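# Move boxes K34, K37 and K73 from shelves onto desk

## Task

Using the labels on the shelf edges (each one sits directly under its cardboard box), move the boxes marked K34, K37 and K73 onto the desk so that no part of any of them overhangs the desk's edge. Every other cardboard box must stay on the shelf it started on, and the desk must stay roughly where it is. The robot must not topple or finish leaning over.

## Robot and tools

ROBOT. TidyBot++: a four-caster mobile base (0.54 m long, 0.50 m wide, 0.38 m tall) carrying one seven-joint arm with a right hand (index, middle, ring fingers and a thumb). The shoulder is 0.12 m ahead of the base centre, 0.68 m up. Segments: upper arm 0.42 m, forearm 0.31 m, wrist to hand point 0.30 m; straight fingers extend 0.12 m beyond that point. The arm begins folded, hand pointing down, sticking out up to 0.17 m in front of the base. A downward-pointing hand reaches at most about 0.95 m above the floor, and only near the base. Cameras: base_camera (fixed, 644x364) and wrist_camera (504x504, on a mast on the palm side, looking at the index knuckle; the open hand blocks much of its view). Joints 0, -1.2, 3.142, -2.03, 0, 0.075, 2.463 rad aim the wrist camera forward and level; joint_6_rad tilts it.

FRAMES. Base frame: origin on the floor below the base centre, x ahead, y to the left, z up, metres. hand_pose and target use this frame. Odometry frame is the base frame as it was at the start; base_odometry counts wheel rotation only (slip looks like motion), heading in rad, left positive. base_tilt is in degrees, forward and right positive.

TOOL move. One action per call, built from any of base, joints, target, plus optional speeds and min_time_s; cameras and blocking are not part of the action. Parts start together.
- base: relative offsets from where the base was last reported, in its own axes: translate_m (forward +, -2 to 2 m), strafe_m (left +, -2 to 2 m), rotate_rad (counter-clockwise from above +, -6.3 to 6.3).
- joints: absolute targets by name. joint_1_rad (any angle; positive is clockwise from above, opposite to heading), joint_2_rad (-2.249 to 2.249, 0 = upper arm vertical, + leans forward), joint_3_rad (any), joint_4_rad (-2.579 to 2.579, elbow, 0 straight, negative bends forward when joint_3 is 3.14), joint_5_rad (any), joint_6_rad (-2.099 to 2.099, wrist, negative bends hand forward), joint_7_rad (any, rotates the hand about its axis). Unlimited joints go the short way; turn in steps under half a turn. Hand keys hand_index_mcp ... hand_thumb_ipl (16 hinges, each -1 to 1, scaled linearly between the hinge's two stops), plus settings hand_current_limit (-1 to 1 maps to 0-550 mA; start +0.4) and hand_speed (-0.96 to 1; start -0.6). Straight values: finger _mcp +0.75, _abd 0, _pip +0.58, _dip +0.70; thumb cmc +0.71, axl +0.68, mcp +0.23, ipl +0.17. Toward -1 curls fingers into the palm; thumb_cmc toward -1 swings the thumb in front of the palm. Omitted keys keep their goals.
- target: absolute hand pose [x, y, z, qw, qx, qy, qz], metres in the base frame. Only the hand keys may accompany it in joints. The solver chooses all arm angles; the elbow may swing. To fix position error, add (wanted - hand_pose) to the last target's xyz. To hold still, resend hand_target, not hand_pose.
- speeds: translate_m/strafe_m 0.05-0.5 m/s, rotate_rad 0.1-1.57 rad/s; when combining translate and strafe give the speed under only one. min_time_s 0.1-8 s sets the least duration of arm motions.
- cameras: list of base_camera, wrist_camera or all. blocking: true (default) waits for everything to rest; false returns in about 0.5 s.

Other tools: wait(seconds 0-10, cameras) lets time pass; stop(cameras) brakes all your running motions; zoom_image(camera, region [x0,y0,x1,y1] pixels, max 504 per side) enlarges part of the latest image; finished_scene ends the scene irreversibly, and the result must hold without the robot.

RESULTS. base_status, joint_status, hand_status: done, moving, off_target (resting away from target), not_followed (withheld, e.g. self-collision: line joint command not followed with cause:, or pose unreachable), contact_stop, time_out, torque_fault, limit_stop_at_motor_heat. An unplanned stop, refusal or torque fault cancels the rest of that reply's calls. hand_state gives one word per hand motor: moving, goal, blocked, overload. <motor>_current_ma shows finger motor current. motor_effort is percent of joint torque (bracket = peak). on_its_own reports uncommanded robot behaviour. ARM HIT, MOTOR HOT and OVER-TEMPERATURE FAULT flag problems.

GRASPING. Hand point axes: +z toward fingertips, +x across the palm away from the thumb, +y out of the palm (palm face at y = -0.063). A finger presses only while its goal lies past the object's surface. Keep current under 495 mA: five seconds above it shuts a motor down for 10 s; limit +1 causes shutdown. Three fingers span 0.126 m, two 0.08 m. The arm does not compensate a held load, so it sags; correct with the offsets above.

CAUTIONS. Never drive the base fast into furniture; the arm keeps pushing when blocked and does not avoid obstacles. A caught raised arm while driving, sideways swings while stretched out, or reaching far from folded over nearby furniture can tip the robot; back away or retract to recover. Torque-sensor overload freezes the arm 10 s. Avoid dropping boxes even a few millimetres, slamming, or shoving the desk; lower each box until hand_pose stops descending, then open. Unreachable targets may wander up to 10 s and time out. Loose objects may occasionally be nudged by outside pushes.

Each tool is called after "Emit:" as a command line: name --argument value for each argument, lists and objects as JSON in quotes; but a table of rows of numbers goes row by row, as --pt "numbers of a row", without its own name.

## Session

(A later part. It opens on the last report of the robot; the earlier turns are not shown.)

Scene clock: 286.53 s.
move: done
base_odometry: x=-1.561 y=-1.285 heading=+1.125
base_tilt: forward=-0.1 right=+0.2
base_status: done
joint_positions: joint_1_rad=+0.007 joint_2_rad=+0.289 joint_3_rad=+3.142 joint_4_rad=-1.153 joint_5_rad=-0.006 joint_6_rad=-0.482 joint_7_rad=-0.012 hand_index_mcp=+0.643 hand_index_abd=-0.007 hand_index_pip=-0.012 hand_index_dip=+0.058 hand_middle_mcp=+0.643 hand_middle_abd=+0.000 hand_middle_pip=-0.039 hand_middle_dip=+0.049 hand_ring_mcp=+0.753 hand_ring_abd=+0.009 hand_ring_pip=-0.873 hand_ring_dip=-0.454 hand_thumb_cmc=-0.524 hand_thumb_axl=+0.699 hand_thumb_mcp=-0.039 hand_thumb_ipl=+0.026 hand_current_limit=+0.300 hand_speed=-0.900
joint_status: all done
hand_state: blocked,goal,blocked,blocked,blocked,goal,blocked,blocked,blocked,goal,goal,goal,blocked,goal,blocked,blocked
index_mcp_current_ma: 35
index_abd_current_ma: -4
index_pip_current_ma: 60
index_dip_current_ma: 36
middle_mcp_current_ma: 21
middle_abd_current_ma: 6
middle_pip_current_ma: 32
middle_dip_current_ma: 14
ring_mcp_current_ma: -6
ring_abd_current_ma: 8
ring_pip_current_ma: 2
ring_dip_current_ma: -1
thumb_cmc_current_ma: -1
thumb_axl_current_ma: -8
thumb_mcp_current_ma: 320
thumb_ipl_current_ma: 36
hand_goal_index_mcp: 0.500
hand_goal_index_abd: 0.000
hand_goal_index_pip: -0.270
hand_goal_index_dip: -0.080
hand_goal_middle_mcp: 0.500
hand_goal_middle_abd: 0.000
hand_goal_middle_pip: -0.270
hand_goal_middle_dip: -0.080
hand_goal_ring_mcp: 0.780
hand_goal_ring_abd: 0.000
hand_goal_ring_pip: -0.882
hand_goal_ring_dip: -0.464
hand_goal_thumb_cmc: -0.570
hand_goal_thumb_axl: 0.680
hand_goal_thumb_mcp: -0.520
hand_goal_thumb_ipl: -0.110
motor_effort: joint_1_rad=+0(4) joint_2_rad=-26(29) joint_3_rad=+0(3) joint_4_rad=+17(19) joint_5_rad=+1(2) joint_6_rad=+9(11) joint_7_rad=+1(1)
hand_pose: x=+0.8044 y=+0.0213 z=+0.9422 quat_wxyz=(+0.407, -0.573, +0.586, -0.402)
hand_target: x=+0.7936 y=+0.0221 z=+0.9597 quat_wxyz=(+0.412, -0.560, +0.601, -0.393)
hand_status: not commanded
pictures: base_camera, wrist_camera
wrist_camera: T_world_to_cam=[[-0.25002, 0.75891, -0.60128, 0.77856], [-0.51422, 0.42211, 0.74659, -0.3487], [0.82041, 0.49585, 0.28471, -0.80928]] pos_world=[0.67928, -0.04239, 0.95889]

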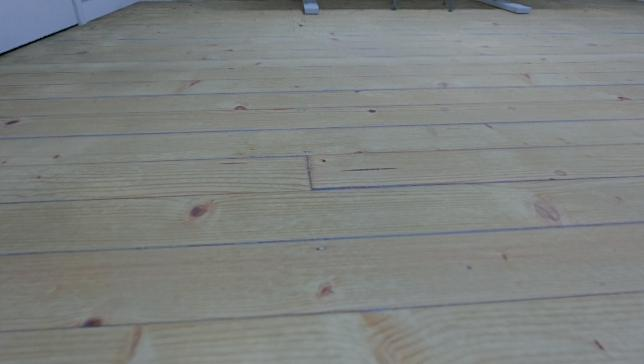

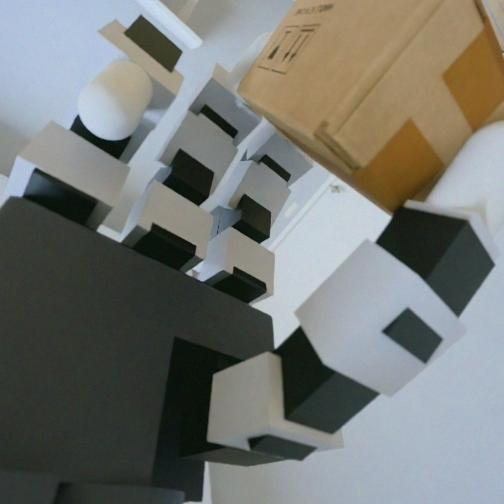

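Emit:
move --base '{"strafe_m": -1.15, "translate_m": 0.0}' --cameras '["base_camera", "wrist_camera"]'

Scene clock: 291.90 s.
move: done
base_odometry: x=-0.523 y=-1.781 heading=+1.125
base_tilt: forward=-0.1 right=+0.2
base_status: done
joint_positions: joint_1_rad=+0.008 joint_2_rad=+0.289 joint_3_rad=+3.142 joint_4_rad=-1.153 joint_5_rad=-0.006 joint_6_rad=-0.482 joint_7_rad=-0.012 hand_index_mcp=+0.643 hand_index_abd=-0.008 hand_index_pip=-0.012 hand_index_dip=+0.058 hand_middle_mcp=+0.643 hand_middle_abd=+0.000 hand_middle_pip=-0.039 hand_middle_dip=+0.049 hand_ring_mcp=+0.753 hand_ring_abd=+0.009 hand_ring_pip=-0.873 hand_ring_dip=-0.454 hand_thumb_cmc=-0.524 hand_thumb_axl=+0.699 hand_thumb_mcp=-0.039 hand_thumb_ipl=+0.026 hand_current_limit=+0.300 hand_speed=-0.900
joint_status: not commanded
hand_state: blocked,goal,blocked,blocked,blocked,goal,blocked,blocked,blocked,goal,goal,goal,blocked,goal,blocked,blocked
index_mcp_current_ma: 32
index_abd_current_ma: -10
index_pip_current_ma: 74
index_dip_current_ma: 20
middle_mcp_current_ma: 18
middle_abd_current_ma: -4
middle_pip_current_ma: 38
middle_dip_current_ma: 17
ring_mcp_current_ma: 2
ring_abd_current_ma: -6
ring_pip_current_ma: -1
ring_dip_current_ma: -1
thumb_cmc_current_ma: 12
thumb_axl_current_ma: 2
thumb_mcp_current_ma: 318
thumb_ipl_current_ma: 37
hand_goal_index_mcp: 0.500
hand_goal_index_abd: 0.000
hand_goal_index_pip: -0.270
hand_goal_index_dip: -0.080
hand_goal_middle_mcp: 0.500
hand_goal_middle_abd: 0.000
hand_goal_middle_pip: -0.270
hand_goal_middle_dip: -0.080
hand_goal_ring_mcp: 0.780
hand_goal_ring_abd: 0.000
hand_goal_ring_pip: -0.882
hand_goal_ring_dip: -0.464
hand_goal_thumb_cmc: -0.570
hand_goal_thumb_axl: 0.680
hand_goal_thumb_mcp: -0.520
hand_goal_thumb_ipl: -0.110
motor_effort: joint_1_rad=+0(3) joint_2_rad=-26(27) joint_3_rad=+0(2) joint_4_rad=+17(17) joint_5_rad=+0(1) joint_6_rad=+9(10) joint_7_rad=+0(1)
hand_pose: x=+0.8044 y=+0.0207 z=+0.9423 quat_wxyz=(+0.407, -0.573, +0.587, -0.402)
hand_target: x=+0.7936 y=+0.0221 z=+0.9597 quat_wxyz=(+0.412, -0.560, +0.601, -0.393)
hand_status: not commanded
wrist_camera: T_world_to_cam=[[-0.2492, 0.75914, -0.60134, 0.77848], [-0.51393, 0.42262, 0.7465, -0.34871], [0.82084, 0.49507, 0.28482, -0.80941]] pos_world=[0.67918, -0.04289, 0.95899]

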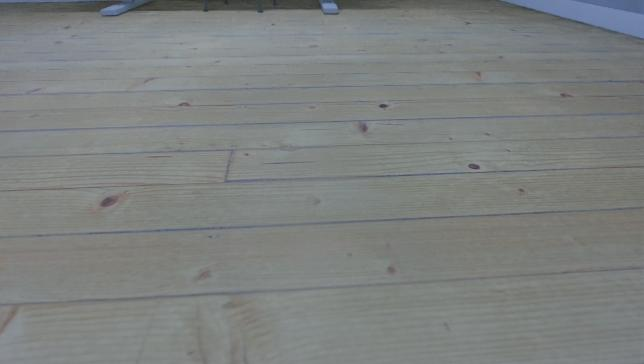

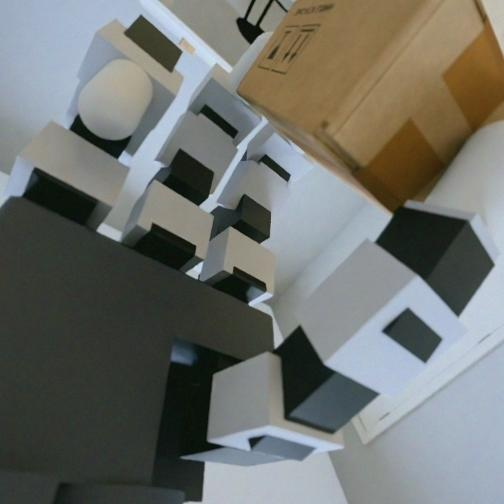

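Emit:
move --base '{"translate_m": 1.08}' --cameras '["base_camera"]'

Emit:
move --joints '{"joint_1_rad": -0.30}' --min_time_s 2.5 --cameras '["base_camera", "wrist_camera"]'

Scene clock: 295.60 s.
move: done
base_odometry: x=-0.057 y=-0.806 heading=+1.125
base_tilt: forward=-0.1 right=+0.2
base_status: done
joint_positions: joint_1_rad=+0.008 joint_2_rad=+0.273 joint_3_rad=+3.142 joint_4_rad=-1.150 joint_5_rad=-0.006 joint_6_rad=-0.485 joint_7_rad=-0.012 hand_index_mcp=+0.643 hand_index_abd=-0.008 hand_index_pip=-0.012 hand_index_dip=+0.058 hand_middle_mcp=+0.643 hand_middle_abd=+0.000 hand_middle_pip=-0.039 hand_middle_dip=+0.049 hand_ring_mcp=+0.753 hand_ring_abd=+0.009 hand_ring_pip=-0.873 hand_ring_dip=-0.454 hand_thumb_cmc=-0.524 hand_thumb_axl=+0.699 hand_thumb_mcp=-0.038 hand_thumb_ipl=+0.026 hand_current_limit=+0.300 hand_speed=-0.900
joint_status: not commanded
hand_state: blocked,goal,blocked,blocked,blocked,goal,blocked,blocked,blocked,goal,goal,goal,blocked,goal,blocked,blocked
index_mcp_current_ma: 33
index_abd_current_ma: -20
index_pip_current_ma: 66
index_dip_current_ma: 10
middle_mcp_current_ma: 18
middle_abd_current_ma: -4
middle_pip_current_ma: 38
middle_dip_current_ma: 14
ring_mcp_current_ma: 2
ring_abd_current_ma: 2
ring_pip_current_ma: 5
ring_dip_current_ma: 1
thumb_cmc_current_ma: 14
thumb_axl_current_ma: 4
thumb_mcp_current_ma: 322
thumb_ipl_current_ma: 44
hand_goal_index_mcp: 0.500
hand_goal_index_abd: 0.000
hand_goal_index_pip: -0.270
hand_goal_index_dip: -0.080
hand_goal_middle_mcp: 0.500
hand_goal_middle_abd: 0.000
hand_goal_middle_pip: -0.270
hand_goal_middle_dip: -0.080
hand_goal_ring_mcp: 0.780
hand_goal_ring_abd: 0.000
hand_goal_ring_pip: -0.882
hand_goal_ring_dip: -0.464
hand_goal_thumb_cmc: -0.570
hand_goal_thumb_axl: 0.680
hand_goal_thumb_mcp: -0.520
hand_goal_thumb_ipl: -0.110
motor_effort: joint_1_rad=+0(1) joint_2_rad=-26(30) joint_3_rad=+0(0) joint_4_rad=+17(18) joint_5_rad=+1(1) joint_6_rad=+9(10) joint_7_rad=+0(1)
hand_pose: x=+0.7999 y=+0.0207 z=+0.9535 quat_wxyz=(+0.411, -0.570, +0.583, -0.406)
hand_target: x=+0.7936 y=+0.0221 z=+0.9597 quat_wxyz=(+0.412, -0.560, +0.601, -0.393)
hand_status: not commanded

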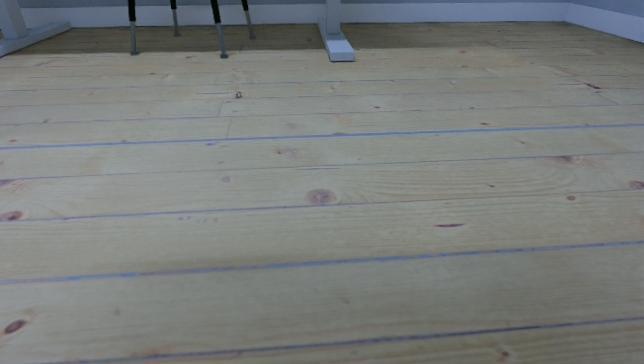

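Scene clock: 298.43 s.
move: done
base_odometry: x=-0.057 y=-0.806 heading=+1.125
base_tilt: forward=-0.1 right=+0.2
base_status: not commanded
joint_positions: joint_1_rad=-0.280 joint_2_rad=+0.273 joint_3_rad=+3.142 joint_4_rad=-1.150 joint_5_rad=-0.006 joint_6_rad=-0.485 joint_7_rad=-0.012 hand_index_mcp=+0.643 hand_index_abd=-0.008 hand_index_pip=-0.012 hand_index_dip=+0.058 hand_middle_mcp=+0.643 hand_middle_abd=+0.000 hand_middle_pip=-0.039 hand_middle_dip=+0.049 hand_ring_mcp=+0.753 hand_ring_abd=+0.009 hand_ring_pip=-0.873 hand_ring_dip=-0.454 hand_thumb_cmc=-0.524 hand_thumb_axl=+0.699 hand_thumb_mcp=-0.038 hand_thumb_ipl=+0.026 hand_current_limit=+0.300 hand_speed=-0.900
joint_status: all done
hand_state: blocked,goal,blocked,blocked,blocked,goal,blocked,blocked,blocked,goal,goal,goal,blocked,goal,blocked,blocked
index_mcp_current_ma: 25
index_abd_current_ma: -11
index_pip_current_ma: 71
index_dip_current_ma: 27
middle_mcp_current_ma: 22
middle_abd_current_ma: 6
middle_pip_current_ma: 55
middle_dip_current_ma: 9
ring_mcp_current_ma: 8
ring_abd_current_ma: 3
ring_pip_current_ma: 10
ring_dip_current_ma: 2
thumb_cmc_current_ma: 15
thumb_axl_current_ma: -3
thumb_mcp_current_ma: 308
thumb_ipl_current_ma: 42
hand_goal_index_mcp: 0.500
hand_goal_index_abd: 0.000
hand_goal_index_pip: -0.270
hand_goal_index_dip: -0.080
hand_goal_middle_mcp: 0.500
hand_goal_middle_abd: 0.000
hand_goal_middle_pip: -0.270
hand_goal_middle_dip: -0.080
hand_goal_ring_mcp: 0.780
hand_goal_ring_abd: 0.000
hand_goal_ring_pip: -0.882
hand_goal_ring_dip: -0.464
hand_goal_thumb_cmc: -0.570
hand_goal_thumb_axl: 0.680
hand_goal_thumb_mcp: -0.520
hand_goal_thumb_ipl: -0.110
motor_effort: joint_1_rad=+1(2) joint_2_rad=-25(26) joint_3_rad=+0(1) joint_4_rad=+17(17) joint_5_rad=+1(1) joint_6_rad=+9(10) joint_7_rad=+0(1)
hand_pose: x=+0.7660 y=+0.2133 z=+0.9535 quat_wxyz=(+0.465, -0.648, +0.496, -0.343)
hand_target: x=+0.7547 y=+0.2269 z=+0.9597 quat_wxyz=(+0.468, -0.647, +0.508, -0.324)
hand_status: not commanded
wrist_camera: T_world_to_cam=[[-0.44607, 0.65953, -0.60502, 0.805], [-0.62328, 0.25622, 0.73884, -0.33164], [0.6423, 0.70667, 0.29678, -0.79621]] pos_world=[0.66378, 0.11672, 0.96837]

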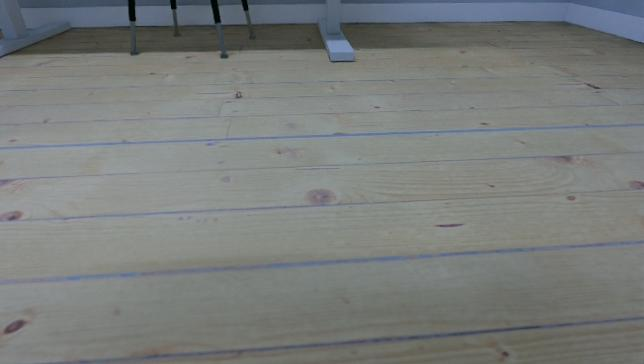

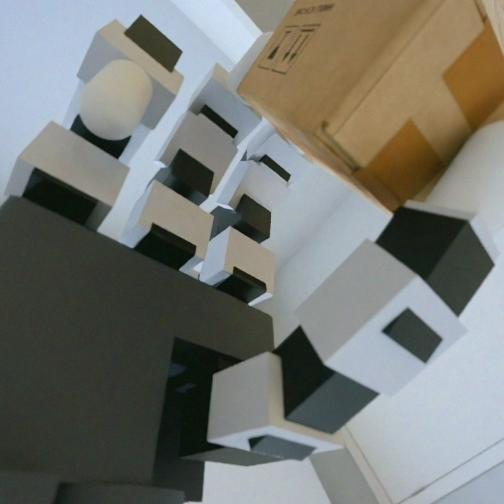

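Emit:
move --base '{"translate_m": 0.55}' --cameras '["base_camera", "wrist_camera"]'

Scene clock: 302.27 s.
move: done
base_odometry: x=+0.180 y=-0.310 heading=+1.125
base_tilt: forward=-0.1 right=+0.3
base_status: done
joint_positions: joint_1_rad=-0.281 joint_2_rad=+0.271 joint_3_rad=+3.142 joint_4_rad=-1.149 joint_5_rad=-0.006 joint_6_rad=-0.486 joint_7_rad=-0.012 hand_index_mcp=+0.643 hand_index_abd=-0.008 hand_index_pip=-0.012 hand_index_dip=+0.058 hand_middle_mcp=+0.643 hand_middle_abd=+0.000 hand_middle_pip=-0.039 hand_middle_dip=+0.049 hand_ring_mcp=+0.753 hand_ring_abd=+0.009 hand_ring_pip=-0.873 hand_ring_dip=-0.454 hand_thumb_cmc=-0.524 hand_thumb_axl=+0.699 hand_thumb_mcp=-0.038 hand_thumb_ipl=+0.026 hand_current_limit=+0.300 hand_speed=-0.900
joint_status: not commanded
hand_state: blocked,goal,blocked,blocked,blocked,goal,blocked,blocked,blocked,goal,goal,goal,blocked,goal,blocked,blocked
index_mcp_current_ma: 34
index_abd_current_ma: -7
index_pip_current_ma: 63
index_dip_current_ma: 20
middle_mcp_current_ma: 19
middle_abd_current_ma: 5
middle_pip_current_ma: 51
middle_dip_current_ma: 10
ring_mcp_current_ma: 5
ring_abd_current_ma: 2
ring_pip_current_ma: 8
ring_dip_current_ma: 6
thumb_cmc_current_ma: 3
thumb_axl_current_ma: 4
thumb_mcp_current_ma: 309
thumb_ipl_current_ma: 37
hand_goal_index_mcp: 0.500
hand_goal_index_abd: 0.000
hand_goal_index_pip: -0.270
hand_goal_index_dip: -0.080
hand_goal_middle_mcp: 0.500
hand_goal_middle_abd: 0.000
hand_goal_middle_pip: -0.270
hand_goal_middle_dip: -0.080
hand_goal_ring_mcp: 0.780
hand_goal_ring_abd: 0.000
hand_goal_ring_pip: -0.882
hand_goal_ring_dip: -0.464
hand_goal_thumb_cmc: -0.570
hand_goal_thumb_axl: 0.680
hand_goal_thumb_mcp: -0.520
hand_goal_thumb_ipl: -0.110
motor_effort: joint_1_rad=+0(1) joint_2_rad=-25(31) joint_3_rad=+0(1) joint_4_rad=+17(18) joint_5_rad=+0(1) joint_6_rad=+9(10) joint_7_rad=+0(1)
hand_pose: x=+0.7654 y=+0.2135 z=+0.9549 quat_wxyz=(+0.466, -0.648, +0.495, -0.343)
hand_target: x=+0.7547 y=+0.2269 z=+0.9597 quat_wxyz=(+0.468, -0.647, +0.508, -0.324)
hand_status: not commanded
wrist_camera: T_world_to_cam=[[-0.44564, 0.65952, -0.60535, 0.80542], [-0.62438, 0.2556, 0.73812, -0.33143], [0.64153, 0.7069, 0.29789, -0.79685]] pos_world=[0.66318, 0.11682, 0.96956]

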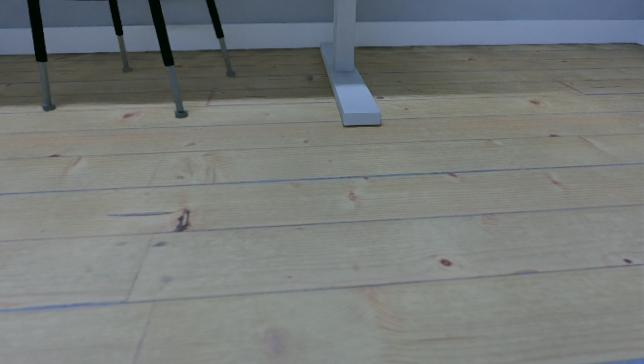

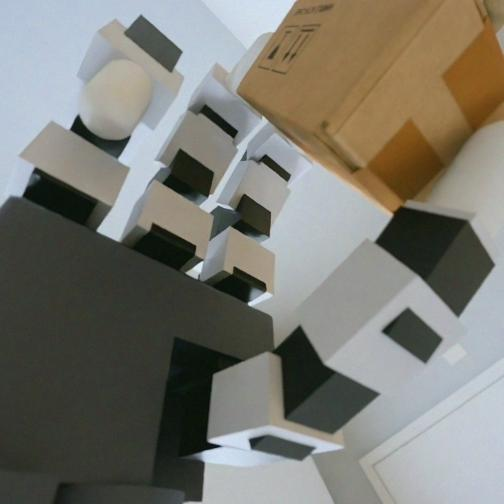

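Emit:
move --joints '{"joint_1_rad": -0.75}' --cameras '["wrist_camera"]'

Emit:
zoom_image --camera "wrist_camera" --region '[160, 0, 320, 120]'

Scene clock: 304.87 s.
move: done
base_odometry: x=+0.180 y=-0.310 heading=+1.125
base_tilt: forward=-0.1 right=+0.2
base_status: not commanded
joint_positions: joint_1_rad=-0.732 joint_2_rad=+0.271 joint_3_rad=+3.142 joint_4_rad=-1.149 joint_5_rad=-0.006 joint_6_rad=-0.486 joint_7_rad=-0.012 hand_index_mcp=+0.643 hand_index_abd=-0.008 hand_index_pip=-0.012 hand_index_dip=+0.058 hand_middle_mcp=+0.643 hand_middle_abd=+0.000 hand_middle_pip=-0.039 hand_middle_dip=+0.049 hand_ring_mcp=+0.753 hand_ring_abd=+0.009 hand_ring_pip=-0.873 hand_ring_dip=-0.454 hand_thumb_cmc=-0.524 hand_thumb_axl=+0.699 hand_thumb_mcp=-0.038 hand_thumb_ipl=+0.026 hand_current_limit=+0.300 hand_speed=-0.900
joint_status: all done
hand_state: blocked,goal,blocked,blocked,blocked,goal,blocked,blocked,blocked,goal,goal,goal,blocked,goal,blocked,blocked
index_mcp_current_ma: 36
index_abd_current_ma: 1
index_pip_current_ma: 70
index_dip_current_ma: 25
middle_mcp_current_ma: 23
middle_abd_current_ma: 7
middle_pip_current_ma: 36
middle_dip_current_ma: 11
ring_mcp_current_ma: -2
ring_abd_current_ma: 5
ring_pip_current_ma: 7
ring_dip_current_ma: -3
thumb_cmc_current_ma: -9
thumb_axl_current_ma: 5
thumb_mcp_current_ma: 311
thumb_ipl_current_ma: 33
hand_goal_index_mcp: 0.500
hand_goal_index_abd: 0.000
hand_goal_index_pip: -0.270
hand_goal_index_dip: -0.080
hand_goal_middle_mcp: 0.500
hand_goal_middle_abd: 0.000
hand_goal_middle_pip: -0.270
hand_goal_middle_dip: -0.080
hand_goal_ring_mcp: 0.780
hand_goal_ring_abd: 0.000
hand_goal_ring_pip: -0.882
hand_goal_ring_dip: -0.464
hand_goal_thumb_cmc: -0.570
hand_goal_thumb_axl: 0.680
hand_goal_thumb_mcp: -0.520
hand_goal_thumb_ipl: -0.110
motor_effort: joint_1_rad=+0(4) joint_2_rad=-26(27) joint_3_rad=+0(2) joint_4_rad=+17(17) joint_5_rad=+0(1) joint_6_rad=+9(10) joint_7_rad=+0(1)
hand_pose: x=+0.6076 y=+0.4739 z=+0.9549 quat_wxyz=(+0.531, -0.742, +0.338, -0.230)
hand_target: x=+0.5927 y=+0.4808 z=+0.9597 quat_wxyz=(+0.529, -0.744, +0.351, -0.212)
hand_status: not commanded
wrist_camera: T_world_to_cam=[[-0.6886, 0.39935, -0.60527, 0.83425], [-0.67332, -0.04224, 0.73815, -0.3256], [0.26921, 0.91583, 0.29797, -0.75269]] pos_world=[0.55786, 0.34243, 0.96956]

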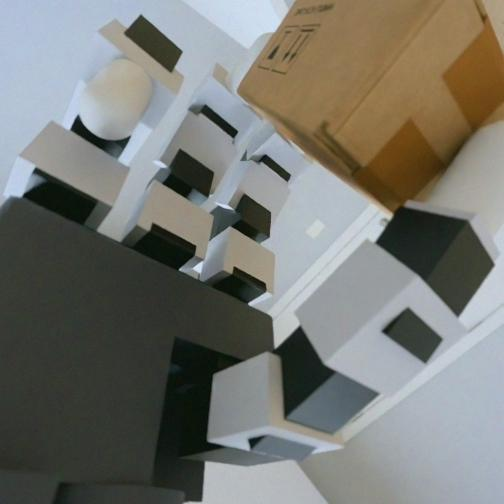

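Scaled by 3.150.

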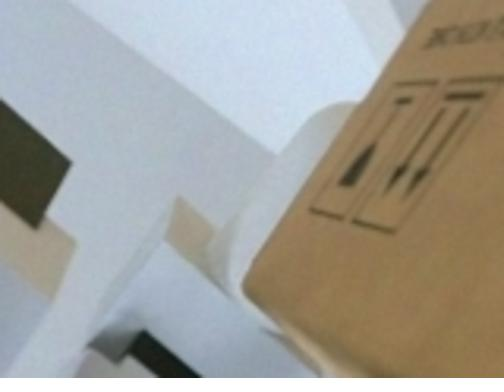

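Emit:
move --joints '{"joint_1_rad": -0.30}'

Emit:
move --base '{"translate_m": 0.55}' --cameras '["base_camera", "wrist_camera"]'

Scene clock: 306.97 s.
move: done
base_odometry: x=+0.180 y=-0.310 heading=+1.125
base_tilt: forward=-0.1 right=+0.2
base_status: not commanded
joint_positions: joint_1_rad=-0.318 joint_2_rad=+0.271 joint_3_rad=+3.142 joint_4_rad=-1.149 joint_5_rad=-0.006 joint_6_rad=-0.486 joint_7_rad=-0.012 hand_index_mcp=+0.643 hand_index_abd=-0.008 hand_index_pip=-0.012 hand_index_dip=+0.058 hand_middle_mcp=+0.643 hand_middle_abd=+0.000 hand_middle_pip=-0.039 hand_middle_dip=+0.049 hand_ring_mcp=+0.753 hand_ring_abd=+0.009 hand_ring_pip=-0.873 hand_ring_dip=-0.454 hand_thumb_cmc=-0.524 hand_thumb_axl=+0.699 hand_thumb_mcp=-0.038 hand_thumb_ipl=+0.026 hand_current_limit=+0.300 hand_speed=-0.900
joint_status: all done
hand_state: blocked,goal,blocked,blocked,blocked,goal,blocked,blocked,blocked,goal,goal,goal,blocked,goal,blocked,blocked
index_mcp_current_ma: 36
index_abd_current_ma: -13
index_pip_current_ma: 64
index_dip_current_ma: 34
middle_mcp_current_ma: 15
middle_abd_current_ma: 5
middle_pip_current_ma: 37
middle_dip_current_ma: 20
ring_mcp_current_ma: 1
ring_abd_current_ma: -5
ring_pip_current_ma: 1
ring_dip_current_ma: -14
thumb_cmc_current_ma: -2
thumb_axl_current_ma: 2
thumb_mcp_current_ma: 322
thumb_ipl_current_ma: 39
hand_goal_index_mcp: 0.500
hand_goal_index_abd: 0.000
hand_goal_index_pip: -0.270
hand_goal_index_dip: -0.080
hand_goal_middle_mcp: 0.500
hand_goal_middle_abd: 0.000
hand_goal_middle_pip: -0.270
hand_goal_middle_dip: -0.080
hand_goal_ring_mcp: 0.780
hand_goal_ring_abd: 0.000
hand_goal_ring_pip: -0.882
hand_goal_ring_dip: -0.464
hand_goal_thumb_cmc: -0.570
hand_goal_thumb_axl: 0.680
hand_goal_thumb_mcp: -0.520
hand_goal_thumb_ipl: -0.110
motor_effort: joint_1_rad=+1(3) joint_2_rad=-26(27) joint_3_rad=+0(2) joint_4_rad=+17(17) joint_5_rad=+1(1) joint_6_rad=+8(10) joint_7_rad=+0(1)
hand_pose: x=+0.7569 y=+0.2375 z=+0.9549 quat_wxyz=(+0.472, -0.657, +0.483, -0.335)
hand_target: x=+0.7547 y=+0.2269 z=+0.9597 quat_wxyz=(+0.468, -0.647, +0.508, -0.324)
hand_status: not commanded
pictures: none

Scene clock: 309.33 s.
move: done
base_odometry: x=+0.417 y=+0.186 heading=+1.125
base_tilt: forward=-0.1 right=+0.2
base_status: done
joint_positions: joint_1_rad=-0.317 joint_2_rad=+0.271 joint_3_rad=+3.142 joint_4_rad=-1.149 joint_5_rad=-0.006 joint_6_rad=-0.487 joint_7_rad=-0.012 hand_index_mcp=+0.643 hand_index_abd=-0.008 hand_index_pip=-0.012 hand_index_dip=+0.058 hand_middle_mcp=+0.643 hand_middle_abd=+0.000 hand_middle_pip=-0.039 hand_middle_dip=+0.049 hand_ring_mcp=+0.753 hand_ring_abd=+0.009 hand_ring_pip=-0.873 hand_ring_dip=-0.454 hand_thumb_cmc=-0.524 hand_thumb_axl=+0.699 hand_thumb_mcp=-0.038 hand_thumb_ipl=+0.026 hand_current_limit=+0.300 hand_speed=-0.900
joint_status: not commanded
hand_state: blocked,goal,blocked,blocked,blocked,goal,blocked,blocked,blocked,goal,goal,goal,blocked,goal,blocked,blocked
index_mcp_current_ma: 33
index_abd_current_ma: 5
index_pip_current_ma: 64
index_dip_current_ma: 23
middle_mcp_current_ma: 25
middle_abd_current_ma: -3
middle_pip_current_ma: 47
middle_dip_current_ma: 22
ring_mcp_current_ma: -2
ring_abd_current_ma: -7
ring_pip_current_ma: 16
ring_dip_current_ma: -14
thumb_cmc_current_ma: 7
thumb_axl_current_ma: 0
thumb_mcp_current_ma: 324
thumb_ipl_current_ma: 48
hand_goal_index_mcp: 0.500
hand_goal_index_abd: 0.000
hand_goal_index_pip: -0.270
hand_goal_index_dip: -0.080
hand_goal_middle_mcp: 0.500
hand_goal_middle_abd: 0.000
hand_goal_middle_pip: -0.270
hand_goal_middle_dip: -0.080
hand_goal_ring_mcp: 0.780
hand_goal_ring_abd: 0.000
hand_goal_ring_pip: -0.882
hand_goal_ring_dip: -0.464
hand_goal_thumb_cmc: -0.570
hand_goal_thumb_axl: 0.680
hand_goal_thumb_mcp: -0.520
hand_goal_thumb_ipl: -0.110
motor_effort: joint_1_rad=+0(1) joint_2_rad=-25(31) joint_3_rad=+0(1) joint_4_rad=+17(18) joint_5_rad=+1(1) joint_6_rad=+9(10) joint_7_rad=+0(1)
hand_pose: x=+0.7571 y=+0.2365 z=+0.9555 quat_wxyz=(+0.472, -0.657, +0.483, -0.335)
hand_target: x=+0.7547 y=+0.2269 z=+0.9597 quat_wxyz=(+0.468, -0.647, +0.508, -0.324)
hand_status: not commanded
wrist_camera: T_world_to_cam=[[-0.46855, 0.64323, -0.60557, 0.80832], [-0.63359, 0.23302, 0.73774, -0.33036], [0.61565, 0.72936, 0.29836, -0.79417]] pos_world=[0.65836, 0.13628, 0.97016]

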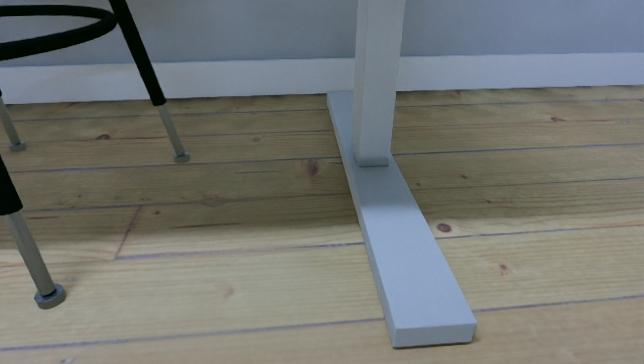

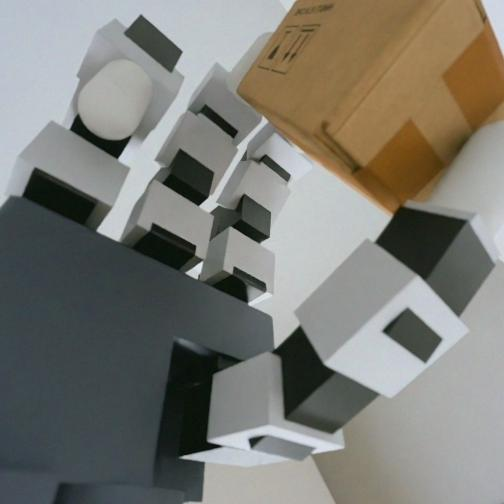

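Emit:
move --joints '{"joint_1_rad": -0.30, "joint_2_rad": 0.31, "joint_4_rad": -1.46, "joint_6_rad": -0.13}' --min_time_s 3 --cameras '["wrist_camera"]'

Scene clock: 313.07 s.
move: done
base_odometry: x=+0.417 y=+0.186 heading=+1.125
base_tilt: forward=-0.1 right=+0.2
base_status: not commanded
joint_positions: joint_1_rad=-0.317 joint_2_rad=+0.279 joint_3_rad=+3.142 joint_4_rad=-1.448 joint_5_rad=-0.006 joint_6_rad=-0.191 joint_7_rad=-0.012 hand_index_mcp=+0.643 hand_index_abd=-0.008 hand_index_pip=-0.012 hand_index_dip=+0.058 hand_middle_mcp=+0.643 hand_middle_abd=+0.000 hand_middle_pip=-0.039 hand_middle_dip=+0.049 hand_ring_mcp=+0.753 hand_ring_abd=+0.009 hand_ring_pip=-0.873 hand_ring_dip=-0.454 hand_thumb_cmc=-0.524 hand_thumb_axl=+0.699 hand_thumb_mcp=-0.038 hand_thumb_ipl=+0.026 hand_current_limit=+0.300 hand_speed=-0.900
joint_status: all done
hand_state: blocked,goal,blocked,blocked,blocked,goal,blocked,blocked,blocked,goal,goal,goal,blocked,goal,blocked,blocked
index_mcp_current_ma: 39
index_abd_current_ma: 1
index_pip_current_ma: 72
index_dip_current_ma: 20
middle_mcp_current_ma: 31
middle_abd_current_ma: -8
middle_pip_current_ma: 46
middle_dip_current_ma: 13
ring_mcp_current_ma: -8
ring_abd_current_ma: 2
ring_pip_current_ma: 13
ring_dip_current_ma: 1
thumb_cmc_current_ma: 6
thumb_axl_current_ma: 5
thumb_mcp_current_ma: 324
thumb_ipl_current_ma: 34
hand_goal_index_mcp: 0.500
hand_goal_index_abd: 0.000
hand_goal_index_pip: -0.270
hand_goal_index_dip: -0.080
hand_goal_middle_mcp: 0.500
hand_goal_middle_abd: 0.000
hand_goal_middle_pip: -0.270
hand_goal_middle_dip: -0.080
hand_goal_ring_mcp: 0.780
hand_goal_ring_abd: 0.000
hand_goal_ring_pip: -0.882
hand_goal_ring_dip: -0.464
hand_goal_thumb_cmc: -0.570
hand_goal_thumb_axl: 0.680
hand_goal_thumb_mcp: -0.520
hand_goal_thumb_ipl: -0.110
motor_effort: joint_1_rad=+0(2) joint_2_rad=-26(27) joint_3_rad=+0(0) joint_4_rad=+17(18) joint_5_rad=+0(1) joint_6_rad=+8(11) joint_7_rad=+0(1)
hand_pose: x=+0.7582 y=+0.2364 z=+0.8556 quat_wxyz=(+0.468, -0.659, +0.486, -0.333)
hand_target: x=+0.7742 y=+0.2329 z=+0.8438 quat_wxyz=(+0.478, -0.640, +0.502, -0.331)
hand_status: not commanded
wrist_camera: T_world_to_cam=[[-0.47385, 0.64188, -0.60288, 0.75045], [-0.62542, 0.23666, 0.74353, -0.26782], [0.61993, 0.72937, 0.2893, -0.76051]] pos_world=[0.65956, 0.13638, 0.87158]

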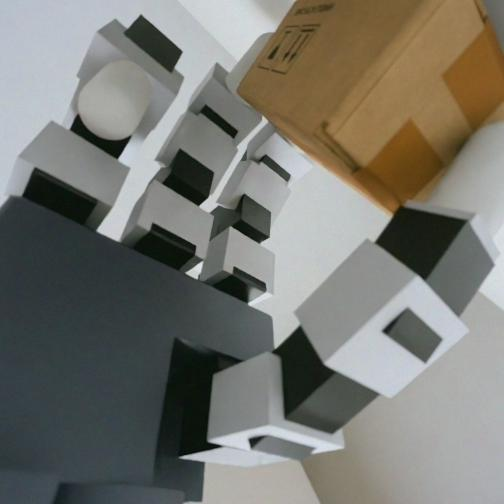

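Emit:
move --joints '{"joint_2_rad": 0.317, "joint_4_rad": -1.48, "joint_6_rad": -0.103}' --min_time_s 1

Emit:
move --joints '{"joint_2_rad": 0.323, "joint_4_rad": -1.496, "joint_6_rad": -0.082}' --min_time_s 1

Emit:
move --joints '{"joint_2_rad": 0.327, "joint_4_rad": -1.506, "joint_6_rad": -0.068}' --min_time_s 1 --cameras '["wrist_camera"]'

Scene clock: 314.67 s.
move: done
base_odometry: x=+0.417 y=+0.186 heading=+1.125
base_tilt: forward=-0.1 right=+0.2
base_status: not commanded
joint_positions: joint_1_rad=-0.317 joint_2_rad=+0.283 joint_3_rad=+3.142 joint_4_rad=-1.465 joint_5_rad=-0.006 joint_6_rad=-0.163 joint_7_rad=-0.012 hand_index_mcp=+0.643 hand_index_abd=-0.008 hand_index_pip=-0.012 hand_index_dip=+0.058 hand_middle_mcp=+0.643 hand_middle_abd=+0.000 hand_middle_pip=-0.039 hand_middle_dip=+0.049 hand_ring_mcp=+0.753 hand_ring_abd=+0.009 hand_ring_pip=-0.873 hand_ring_dip=-0.454 hand_thumb_cmc=-0.524 hand_thumb_axl=+0.699 hand_thumb_mcp=-0.038 hand_thumb_ipl=+0.026 hand_current_limit=+0.300 hand_speed=-0.900
joint_status: all done
hand_state: blocked,goal,blocked,blocked,blocked,goal,blocked,blocked,blocked,goal,goal,goal,blocked,goal,blocked,blocked
index_mcp_current_ma: 29
index_abd_current_ma: -2
index_pip_current_ma: 66
index_dip_current_ma: 23
middle_mcp_current_ma: 27
middle_abd_current_ma: 4
middle_pip_current_ma: 42
middle_dip_current_ma: 18
ring_mcp_current_ma: 3
ring_abd_current_ma: 7
ring_pip_current_ma: 13
ring_dip_current_ma: -3
thumb_cmc_current_ma: 14
thumb_axl_current_ma: 7
thumb_mcp_current_ma: 312
thumb_ipl_current_ma: 33
hand_goal_index_mcp: 0.500
hand_goal_index_abd: 0.000
hand_goal_index_pip: -0.270
hand_goal_index_dip: -0.080
hand_goal_middle_mcp: 0.500
hand_goal_middle_abd: 0.000
hand_goal_middle_pip: -0.270
hand_goal_middle_dip: -0.080
hand_goal_ring_mcp: 0.780
hand_goal_ring_abd: 0.000
hand_goal_ring_pip: -0.882
hand_goal_ring_dip: -0.464
hand_goal_thumb_cmc: -0.570
hand_goal_thumb_axl: 0.680
hand_goal_thumb_mcp: -0.520
hand_goal_thumb_ipl: -0.110
motor_effort: joint_1_rad=+0(1) joint_2_rad=-26(27) joint_3_rad=+0(0) joint_4_rad=+17(18) joint_5_rad=+0(1) joint_6_rad=+9(10) joint_7_rad=+0(1)
hand_pose: x=+0.7600 y=+0.2369 z=+0.8505 quat_wxyz=(+0.471, -0.657, +0.485, -0.335)
hand_target: x=+0.7752 y=+0.2332 z=+0.8346 quat_wxyz=(+0.478, -0.640, +0.502, -0.331)
hand_status: not commanded
pictures: none

Scene clock: 315.97 s.
move: done
base_odometry: x=+0.417 y=+0.186 heading=+1.125
base_tilt: forward=-0.1 right=+0.2
base_status: not commanded
joint_positions: joint_1_rad=-0.317 joint_2_rad=+0.283 joint_3_rad=+3.142 joint_4_rad=-1.475 joint_5_rad=-0.006 joint_6_rad=-0.138 joint_7_rad=-0.012 hand_index_mcp=+0.643 hand_index_abd=-0.008 hand_index_pip=-0.012 hand_index_dip=+0.058 hand_middle_mcp=+0.643 hand_middle_abd=+0.000 hand_middle_pip=-0.039 hand_middle_dip=+0.049 hand_ring_mcp=+0.753 hand_ring_abd=+0.009 hand_ring_pip=-0.873 hand_ring_dip=-0.454 hand_thumb_cmc=-0.524 hand_thumb_axl=+0.699 hand_thumb_mcp=-0.039 hand_thumb_ipl=+0.025 hand_current_limit=+0.300 hand_speed=-0.900
joint_status: all done
hand_state: blocked,goal,blocked,blocked,blocked,goal,blocked,blocked,blocked,goal,goal,goal,blocked,goal,blocked,blocked
index_mcp_current_ma: 32
index_abd_current_ma: -10
index_pip_current_ma: 70
index_dip_current_ma: 28
middle_mcp_current_ma: 17
middle_abd_current_ma: -5
middle_pip_current_ma: 39
middle_dip_current_ma: 23
ring_mcp_current_ma: -3
ring_abd_current_ma: 7
ring_pip_current_ma: 6
ring_dip_current_ma: 3
thumb_cmc_current_ma: 5
thumb_axl_current_ma: -6
thumb_mcp_current_ma: 309
thumb_ipl_current_ma: 42
hand_goal_index_mcp: 0.500
hand_goal_index_abd: 0.000
hand_goal_index_pip: -0.270
hand_goal_index_dip: -0.080
hand_goal_middle_mcp: 0.500
hand_goal_middle_abd: 0.000
hand_goal_middle_pip: -0.270
hand_goal_middle_dip: -0.080
hand_goal_ring_mcp: 0.780
hand_goal_ring_abd: 0.000
hand_goal_ring_pip: -0.882
hand_goal_ring_dip: -0.464
hand_goal_thumb_cmc: -0.570
hand_goal_thumb_axl: 0.680
hand_goal_thumb_mcp: -0.520
hand_goal_thumb_ipl: -0.110
motor_effort: joint_1_rad=+0(1) joint_2_rad=-24(27) joint_3_rad=+0(0) joint_4_rad=+16(18) joint_5_rad=+1(1) joint_6_rad=+8(10) joint_7_rad=+0(1)
hand_pose: x=+0.7618 y=+0.2375 z=+0.8508 quat_wxyz=(+0.475, -0.654, +0.482, -0.338)
hand_target: x=+0.7758 y=+0.2333 z=+0.8268 quat_wxyz=(+0.478, -0.640, +0.502, -0.331)
hand_status: not commanded
pictures: none

Scene clock: 317.27 s.
move: done
base_odometry: x=+0.417 y=+0.186 heading=+1.125
base_tilt: forward=-0.1 right=+0.2
base_status: not commanded
joint_positions: joint_1_rad=-0.317 joint_2_rad=+0.283 joint_3_rad=+3.142 joint_4_rad=-1.482 joint_5_rad=-0.006 joint_6_rad=-0.122 joint_7_rad=-0.012 hand_index_mcp=+0.644 hand_index_abd=-0.008 hand_index_pip=-0.012 hand_index_dip=+0.058 hand_middle_mcp=+0.643 hand_middle_abd=+0.000 hand_middle_pip=-0.039 hand_middle_dip=+0.049 hand_ring_mcp=+0.753 hand_ring_abd=+0.009 hand_ring_pip=-0.873 hand_ring_dip=-0.454 hand_thumb_cmc=-0.524 hand_thumb_axl=+0.700 hand_thumb_mcp=-0.039 hand_thumb_ipl=+0.025 hand_current_limit=+0.300 hand_speed=-0.900
joint_status: all done
hand_state: blocked,goal,blocked,blocked,blocked,goal,blocked,blocked,blocked,goal,goal,goal,blocked,goal,blocked,blocked
index_mcp_current_ma: 36
index_abd_current_ma: -7
index_pip_current_ma: 69
index_dip_current_ma: 24
middle_mcp_current_ma: 31
middle_abd_current_ma: 3
middle_pip_current_ma: 45
middle_dip_current_ma: 22
ring_mcp_current_ma: -2
ring_abd_current_ma: 6
ring_pip_current_ma: 15
ring_dip_current_ma: 6
thumb_cmc_current_ma: 7
thumb_axl_current_ma: 2
thumb_mcp_current_ma: 314
thumb_ipl_current_ma: 31
hand_goal_index_mcp: 0.500
hand_goal_index_abd: 0.000
hand_goal_index_pip: -0.270
hand_goal_index_dip: -0.080
hand_goal_middle_mcp: 0.500
hand_goal_middle_abd: 0.000
hand_goal_middle_pip: -0.270
hand_goal_middle_dip: -0.080
hand_goal_ring_mcp: 0.780
hand_goal_ring_abd: 0.000
hand_goal_ring_pip: -0.882
hand_goal_ring_dip: -0.464
hand_goal_thumb_cmc: -0.570
hand_goal_thumb_axl: 0.680
hand_goal_thumb_mcp: -0.520
hand_goal_thumb_ipl: -0.110
motor_effort: joint_1_rad=+0(1) joint_2_rad=-24(25) joint_3_rad=+0(0) joint_4_rad=+16(17) joint_5_rad=+1(1) joint_6_rad=+8(10) joint_7_rad=+0(1)
hand_pose: x=+0.7630 y=+0.2379 z=+0.8510 quat_wxyz=(+0.478, -0.651, +0.481, -0.340)
hand_target: x=+0.7762 y=+0.2335 z=+0.8221 quat_wxyz=(+0.478, -0.640, +0.502, -0.331)
hand_status: not commanded
wrist_camera: T_world_to_cam=[[-0.4561, 0.64823, -0.60973, 0.73974], [-0.64641, 0.22958, 0.72763, -0.23056], [0.61165, 0.72601, 0.31431, -0.77735]] pos_world=[0.66383, 0.13777, 0.86313]

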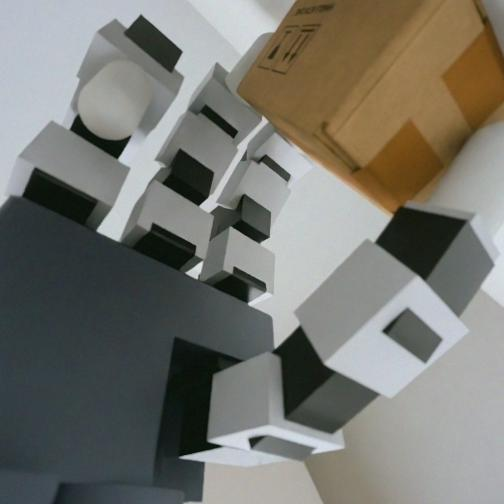

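Emit:
move --joints '{"joint_2_rad": 0.337, "joint_4_rad": -1.500, "joint_6_rad": -0.09}' --min_time_s 1

Emit:
move --joints '{"joint_2_rad": 0.347, "joint_4_rad": -1.500, "joint_6_rad": -0.10}' --min_time_s 1 --cameras '["wrist_camera"]'

Scene clock: 319.33 s.
move: done
base_odometry: x=+0.417 y=+0.186 heading=+1.125
base_tilt: forward=-0.1 right=+0.2
base_status: not commanded
joint_positions: joint_1_rad=-0.317 joint_2_rad=+0.285 joint_3_rad=+3.142 joint_4_rad=-1.482 joint_5_rad=-0.006 joint_6_rad=-0.122 joint_7_rad=-0.013 hand_index_mcp=+0.644 hand_index_abd=-0.008 hand_index_pip=-0.012 hand_index_dip=+0.058 hand_middle_mcp=+0.643 hand_middle_abd=+0.000 hand_middle_pip=-0.039 hand_middle_dip=+0.049 hand_ring_mcp=+0.753 hand_ring_abd=+0.009 hand_ring_pip=-0.873 hand_ring_dip=-0.454 hand_thumb_cmc=-0.525 hand_thumb_axl=+0.700 hand_thumb_mcp=-0.039 hand_thumb_ipl=+0.025 hand_current_limit=+0.300 hand_speed=-0.900
joint_status: all done
hand_state: blocked,goal,blocked,blocked,blocked,goal,blocked,blocked,blocked,goal,goal,goal,blocked,goal,blocked,blocked
index_mcp_current_ma: 35
index_abd_current_ma: -10
index_pip_current_ma: 74
index_dip_current_ma: 23
middle_mcp_current_ma: 24
middle_abd_current_ma: 6
middle_pip_current_ma: 59
middle_dip_current_ma: 13
ring_mcp_current_ma: 2
ring_abd_current_ma: 3
ring_pip_current_ma: 17
ring_dip_current_ma: 3
thumb_cmc_current_ma: 7
thumb_axl_current_ma: 3
thumb_mcp_current_ma: 316
thumb_ipl_current_ma: 41
hand_goal_index_mcp: 0.500
hand_goal_index_abd: 0.000
hand_goal_index_pip: -0.270
hand_goal_index_dip: -0.080
hand_goal_middle_mcp: 0.500
hand_goal_middle_abd: 0.000
hand_goal_middle_pip: -0.270
hand_goal_middle_dip: -0.080
hand_goal_ring_mcp: 0.780
hand_goal_ring_abd: 0.000
hand_goal_ring_pip: -0.882
hand_goal_ring_dip: -0.464
hand_goal_thumb_cmc: -0.570
hand_goal_thumb_axl: 0.680
hand_goal_thumb_mcp: -0.520
hand_goal_thumb_ipl: -0.110
motor_effort: joint_1_rad=+0(1) joint_2_rad=-23(24) joint_3_rad=+0(1) joint_4_rad=+14(17) joint_5_rad=+1(1) joint_6_rad=+7(9) joint_7_rad=+0(1)
hand_pose: x=+0.7633 y=+0.2380 z=+0.8495 quat_wxyz=(+0.478, -0.652, +0.481, -0.339)
hand_target: x=+0.7752 y=+0.2332 z=+0.8128 quat_wxyz=(+0.469, -0.646, +0.507, -0.325)
hand_status: not commanded
pictures: none

Scene clock: 320.63 s.
move: done
base_odometry: x=+0.417 y=+0.186 heading=+1.125
base_tilt: forward=-0.1 right=+0.2
base_status: not commanded
joint_positions: joint_1_rad=-0.317 joint_2_rad=+0.288 joint_3_rad=+3.142 joint_4_rad=-1.482 joint_5_rad=-0.006 joint_6_rad=-0.122 joint_7_rad=-0.013 hand_index_mcp=+0.646 hand_index_abd=-0.009 hand_index_pip=-0.012 hand_index_dip=+0.055 hand_middle_mcp=+0.645 hand_middle_abd=-0.003 hand_middle_pip=-0.039 hand_middle_dip=+0.046 hand_ring_mcp=+0.753 hand_ring_abd=+0.009 hand_ring_pip=-0.873 hand_ring_dip=-0.454 hand_thumb_cmc=-0.525 hand_thumb_axl=+0.700 hand_thumb_mcp=-0.039 hand_thumb_ipl=+0.025 hand_current_limit=+0.300 hand_speed=-0.900
joint_status: all done
hand_state: blocked,goal,blocked,blocked,blocked,goal,blocked,blocked,blocked,goal,goal,goal,blocked,goal,blocked,blocked
index_mcp_current_ma: 36
index_abd_current_ma: -9
index_pip_current_ma: 67
index_dip_current_ma: 29
middle_mcp_current_ma: 21
middle_abd_current_ma: 8
middle_pip_current_ma: 32
middle_dip_current_ma: 13
ring_mcp_current_ma: -3
ring_abd_current_ma: -2
ring_pip_current_ma: 3
ring_dip_current_ma: 2
thumb_cmc_current_ma: 6
thumb_axl_current_ma: -2
thumb_mcp_current_ma: 313
thumb_ipl_current_ma: 38
hand_goal_index_mcp: 0.500
hand_goal_index_abd: 0.000
hand_goal_index_pip: -0.270
hand_goal_index_dip: -0.080
hand_goal_middle_mcp: 0.500
hand_goal_middle_abd: 0.000
hand_goal_middle_pip: -0.270
hand_goal_middle_dip: -0.080
hand_goal_ring_mcp: 0.780
hand_goal_ring_abd: 0.000
hand_goal_ring_pip: -0.882
hand_goal_ring_dip: -0.464
hand_goal_thumb_cmc: -0.570
hand_goal_thumb_axl: 0.680
hand_goal_thumb_mcp: -0.520
hand_goal_thumb_ipl: -0.110
motor_effort: joint_1_rad=-1(1) joint_2_rad=-21(23) joint_3_rad=+0(1) joint_4_rad=+13(15) joint_5_rad=+1(1) joint_6_rad=+5(10) joint_7_rad=+0(1)
hand_pose: x=+0.7638 y=+0.2382 z=+0.8476 quat_wxyz=(+0.477, -0.653, +0.482, -0.339)
hand_target: x=+0.7747 y=+0.2330 z=+0.8033 quat_wxyz=(+0.462, -0.650, +0.511, -0.320)
hand_status: not commanded
wrist_camera: T_world_to_cam=[[-0.45902, 0.64742, -0.6084, 0.73916], [-0.64285, 0.23064, 0.73045, -0.23295], [0.61323, 0.7264, 0.31032, -0.77491]] pos_world=[0.66474, 0.13807, 0.86034]

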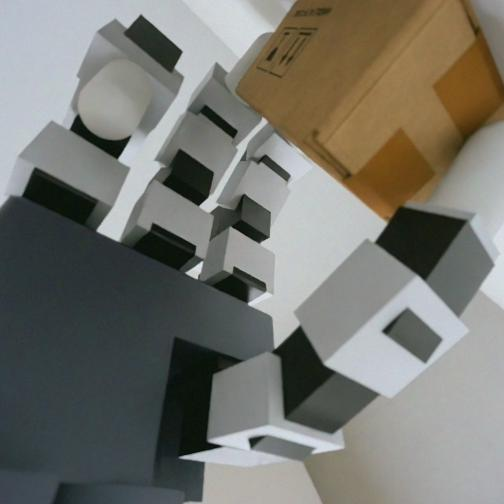

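Emit:
move --joints '{"hand_index_mcp": 0.60, "hand_middle_mcp": 0.60, "hand_index_pip": -0.1, "hand_middle_pip": -0.12, "hand_index_dip": 0.03, "hand_middle_dip": 0.02, "hand_thumb_mcp": -0.2, "hand_thumb_ipl": 0.0}' --cameras '["wrist_camera"]'

Emit:
move --joints '{"hand_index_mcp": 0.645, "hand_middle_mcp": 0.645, "hand_index_pip": -0.02, "hand_middle_pip": -0.04, "hand_index_dip": 0.09, "hand_middle_dip": 0.08, "hand_thumb_mcp": -0.06, "hand_thumb_ipl": 0.03}' --cameras '["wrist_camera"]'

Scene clock: 322.70 s.
move: off_target
base_odometry: x=+0.417 y=+0.186 heading=+1.125
base_tilt: forward=-0.1 right=+0.2
base_status: not commanded
joint_positions: joint_1_rad=-0.317 joint_2_rad=+0.297 joint_3_rad=+3.142 joint_4_rad=-1.482 joint_5_rad=-0.006 joint_6_rad=-0.122 joint_7_rad=-0.013 hand_index_mcp=+0.653 hand_index_abd=-0.009 hand_index_pip=-0.014 hand_index_dip=+0.055 hand_middle_mcp=+0.644 hand_middle_abd=-0.003 hand_middle_pip=-0.040 hand_middle_dip=+0.045 hand_ring_mcp=+0.753 hand_ring_abd=+0.009 hand_ring_pip=-0.873 hand_ring_dip=-0.454 hand_thumb_cmc=-0.525 hand_thumb_axl=+0.700 hand_thumb_mcp=-0.055 hand_thumb_ipl=+0.055 hand_current_limit=+0.300 hand_speed=-0.900
joint_status: hand_index_mcp off_target (ended at +0.653, target +0.600); hand_index_pip off_target (ended at -0.014, target -0.100); hand_index_dip off_target (ended at +0.055, target +0.030); hand_middle_mcp off_target (ended at +0.644, target +0.600); hand_middle_pip off_target (ended at -0.040, target -0.120); hand_middle_dip off_target (ended at +0.045, target +0.020); hand_thumb_mcp off_target (ended at -0.055, target -0.200); hand_thumb_ipl off_target (ended at +0.055, target +0.000)
hand_state: blocked,goal,blocked,blocked,blocked,goal,blocked,blocked,blocked,goal,goal,goal,blocked,goal,blocked,blocked
index_mcp_current_ma: 13
index_abd_current_ma: -4
index_pip_current_ma: 22
index_dip_current_ma: 5
middle_mcp_current_ma: 0
middle_abd_current_ma: 2
middle_pip_current_ma: 2
middle_dip_current_ma: -5
ring_mcp_current_ma: -13
ring_abd_current_ma: 5
ring_pip_current_ma: -2
ring_dip_current_ma: -1
thumb_cmc_current_ma: 16
thumb_axl_current_ma: 7
thumb_mcp_current_ma: 22
thumb_ipl_current_ma: 13
hand_goal_index_mcp: 0.600
hand_goal_index_abd: 0.000
hand_goal_index_pip: -0.100
hand_goal_index_dip: 0.030
hand_goal_middle_mcp: 0.600
hand_goal_middle_abd: 0.000
hand_goal_middle_pip: -0.120
hand_goal_middle_dip: 0.020
hand_goal_ring_mcp: 0.780
hand_goal_ring_abd: 0.000
hand_goal_ring_pip: -0.882
hand_goal_ring_dip: -0.464
hand_goal_thumb_cmc: -0.570
hand_goal_thumb_axl: 0.680
hand_goal_thumb_mcp: -0.200
hand_goal_thumb_ipl: 0.000
motor_effort: joint_1_rad=+1(1) joint_2_rad=-23(24) joint_3_rad=+0(1) joint_4_rad=+15(15) joint_5_rad=+1(1) joint_6_rad=+8(8) joint_7_rad=+0(1)
hand_pose: x=+0.7652 y=+0.2387 z=+0.8412 quat_wxyz=(+0.474, -0.655, +0.484, -0.337)
hand_target: x=+0.7747 y=+0.2330 z=+0.8033 quat_wxyz=(+0.462, -0.650, +0.511, -0.320)
hand_status: not commanded
wrist_camera: T_world_to_cam=[[-0.46431, 0.64598, -0.60591, 0.73791], [-0.6363, 0.23257, 0.73555, -0.23733], [0.61607, 0.72706, 0.30305, -0.77043]] pos_world=[0.66625, 0.13868, 0.85515]

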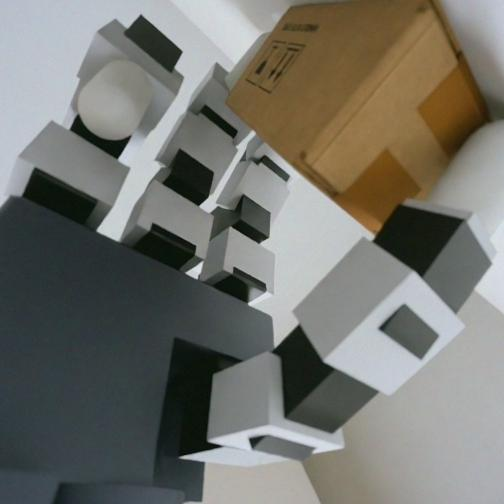

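Scene clock: 323.60 s.
move: done
base_odometry: x=+0.417 y=+0.186 heading=+1.125
base_tilt: forward=-0.1 right=+0.2
base_status: not commanded
joint_positions: joint_1_rad=-0.317 joint_2_rad=+0.298 joint_3_rad=+3.142 joint_4_rad=-1.482 joint_5_rad=-0.006 joint_6_rad=-0.122 joint_7_rad=-0.014 hand_index_mcp=+0.645 hand_index_abd=-0.008 hand_index_pip=-0.014 hand_index_dip=+0.085 hand_middle_mcp=+0.635 hand_middle_abd=-0.003 hand_middle_pip=-0.041 hand_middle_dip=+0.073 hand_ring_mcp=+0.753 hand_ring_abd=+0.009 hand_ring_pip=-0.873 hand_ring_dip=-0.454 hand_thumb_cmc=-0.525 hand_thumb_axl=+0.699 hand_thumb_mcp=-0.050 hand_thumb_ipl=+0.049 hand_current_limit=+0.300 hand_speed=-0.900
joint_status: all done
hand_state: goal,goal,goal,goal,goal,goal,goal,goal,blocked,goal,goal,goal,blocked,goal,goal,goal
index_mcp_current_ma: 8
index_abd_current_ma: -14
index_pip_current_ma: 7
index_dip_current_ma: -5
middle_mcp_current_ma: 5
middle_abd_current_ma: 5
middle_pip_current_ma: -7
middle_dip_current_ma: -2
ring_mcp_current_ma: 9
ring_abd_current_ma: 12
ring_pip_current_ma: 10
ring_dip_current_ma: -7
thumb_cmc_current_ma: 3
thumb_axl_current_ma: -4
thumb_mcp_current_ma: -3
thumb_ipl_current_ma: 2
hand_goal_index_mcp: 0.646
hand_goal_index_abd: 0.000
hand_goal_index_pip: -0.020
hand_goal_index_dip: 0.090
hand_goal_middle_mcp: 0.646
hand_goal_middle_abd: 0.000
hand_goal_middle_pip: -0.040
hand_goal_middle_dip: 0.080
hand_goal_ring_mcp: 0.780
hand_goal_ring_abd: 0.000
hand_goal_ring_pip: -0.882
hand_goal_ring_dip: -0.464
hand_goal_thumb_cmc: -0.570
hand_goal_thumb_axl: 0.680
hand_goal_thumb_mcp: -0.060
hand_goal_thumb_ipl: 0.030
motor_effort: joint_1_rad=+0(1) joint_2_rad=-23(24) joint_3_rad=+0(1) joint_4_rad=+14(15) joint_5_rad=+2(2) joint_6_rad=+7(8) joint_7_rad=+1(1)
hand_pose: x=+0.7653 y=+0.2388 z=+0.8405 quat_wxyz=(+0.474, -0.655, +0.484, -0.336)
hand_target: x=+0.7747 y=+0.2330 z=+0.8033 quat_wxyz=(+0.462, -0.650, +0.511, -0.320)
hand_status: not commanded
wrist_camera: T_world_to_cam=[[-0.46489, 0.64625, -0.60518, 0.73725], [-0.6354, 0.23247, 0.73636, -0.23812], [0.61656, 0.72686, 0.30255, -0.77026]] pos_world=[0.66635, 0.13878, 0.85455]

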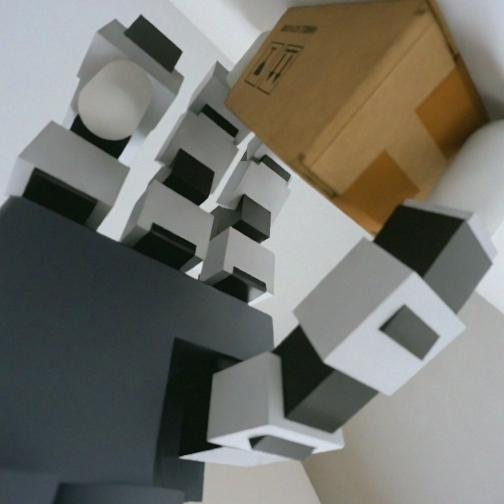

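Emit:
move --joints '{"joint_2_rad": 0.31, "joint_4_rad": -1.50, "joint_6_rad": -0.10, "hand_index_mcp": 0.68, "hand_middle_mcp": 0.68, "hand_index_pip": 0.0, "hand_middle_pip": 0.0, "hand_index_dip": 0.12, "hand_middle_dip": 0.12, "hand_thumb_mcp": -0.01, "hand_thumb_ipl": 0.03}' --min_time_s 1 --cameras '["wrist_camera"]'

Scene clock: 325.23 s.
move: off_target
base_odometry: x=+0.417 y=+0.186 heading=+1.125
base_tilt: forward=-0.1 right=+0.2
base_status: not commanded
joint_positions: joint_1_rad=-0.317 joint_2_rad=+0.298 joint_3_rad=+3.142 joint_4_rad=-1.482 joint_5_rad=-0.006 joint_6_rad=-0.122 joint_7_rad=-0.014 hand_index_mcp=+0.645 hand_index_abd=-0.008 hand_index_pip=-0.016 hand_index_dip=+0.106 hand_middle_mcp=+0.635 hand_middle_abd=-0.003 hand_middle_pip=-0.026 hand_middle_dip=+0.108 hand_ring_mcp=+0.753 hand_ring_abd=+0.009 hand_ring_pip=-0.873 hand_ring_dip=-0.454 hand_thumb_cmc=-0.525 hand_thumb_axl=+0.699 hand_thumb_mcp=-0.039 hand_thumb_ipl=+0.031 hand_current_limit=+0.300 hand_speed=-0.900
joint_status: hand_index_mcp off_target (ended at +0.645, target +0.680); hand_middle_mcp off_target (ended at +0.635, target +0.680); hand_middle_pip off_target (ended at -0.026, target +0.000); hand_thumb_mcp off_target (ended at -0.039, target -0.010); the others done
hand_state: blocked,goal,goal,goal,blocked,goal,blocked,goal,blocked,goal,goal,goal,blocked,goal,blocked,goal
index_mcp_current_ma: 14
index_abd_current_ma: -7
index_pip_current_ma: 4
index_dip_current_ma: 3
middle_mcp_current_ma: -9
middle_abd_current_ma: 9
middle_pip_current_ma: -4
middle_dip_current_ma: 1
ring_mcp_current_ma: 0
ring_abd_current_ma: -5
ring_pip_current_ma: 0
ring_dip_current_ma: -11
thumb_cmc_current_ma: 1
thumb_axl_current_ma: 5
thumb_mcp_current_ma: -3
thumb_ipl_current_ma: -3
hand_goal_index_mcp: 0.680
hand_goal_index_abd: 0.000
hand_goal_index_pip: 0.000
hand_goal_index_dip: 0.120
hand_goal_middle_mcp: 0.680
hand_goal_middle_abd: 0.000
hand_goal_middle_pip: 0.000
hand_goal_middle_dip: 0.120
hand_goal_ring_mcp: 0.780
hand_goal_ring_abd: 0.000
hand_goal_ring_pip: -0.882
hand_goal_ring_dip: -0.464
hand_goal_thumb_cmc: -0.570
hand_goal_thumb_axl: 0.680
hand_goal_thumb_mcp: -0.010
hand_goal_thumb_ipl: 0.030
motor_effort: joint_1_rad=+0(1) joint_2_rad=-24(25) joint_3_rad=+1(1) joint_4_rad=+15(17) joint_5_rad=+1(2) joint_6_rad=+7(9) joint_7_rad=+0(1)
hand_pose: x=+0.7653 y=+0.2388 z=+0.8406 quat_wxyz=(+0.474, -0.655, +0.484, -0.336)
hand_target: x=+0.7699 y=+0.2315 z=+0.8290 quat_wxyz=(+0.475, -0.642, +0.504, -0.329)
hand_status: not commanded
wrist_camera: T_world_to_cam=[[-0.46482, 0.64628, -0.60519, 0.73721], [-0.63541, 0.23252, 0.73634, -0.23811], [0.6166, 0.72681, 0.30257, -0.7703]] pos_world=[0.66635, 0.13878, 0.85455]

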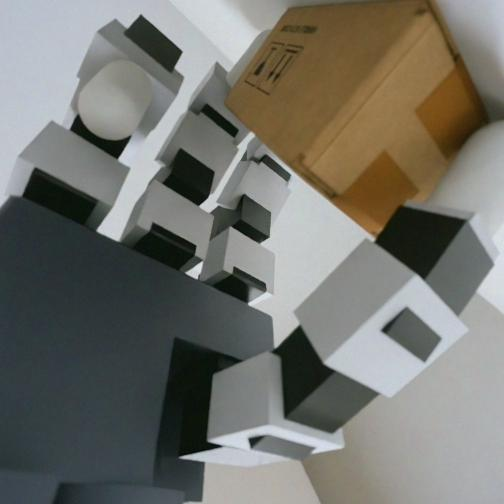

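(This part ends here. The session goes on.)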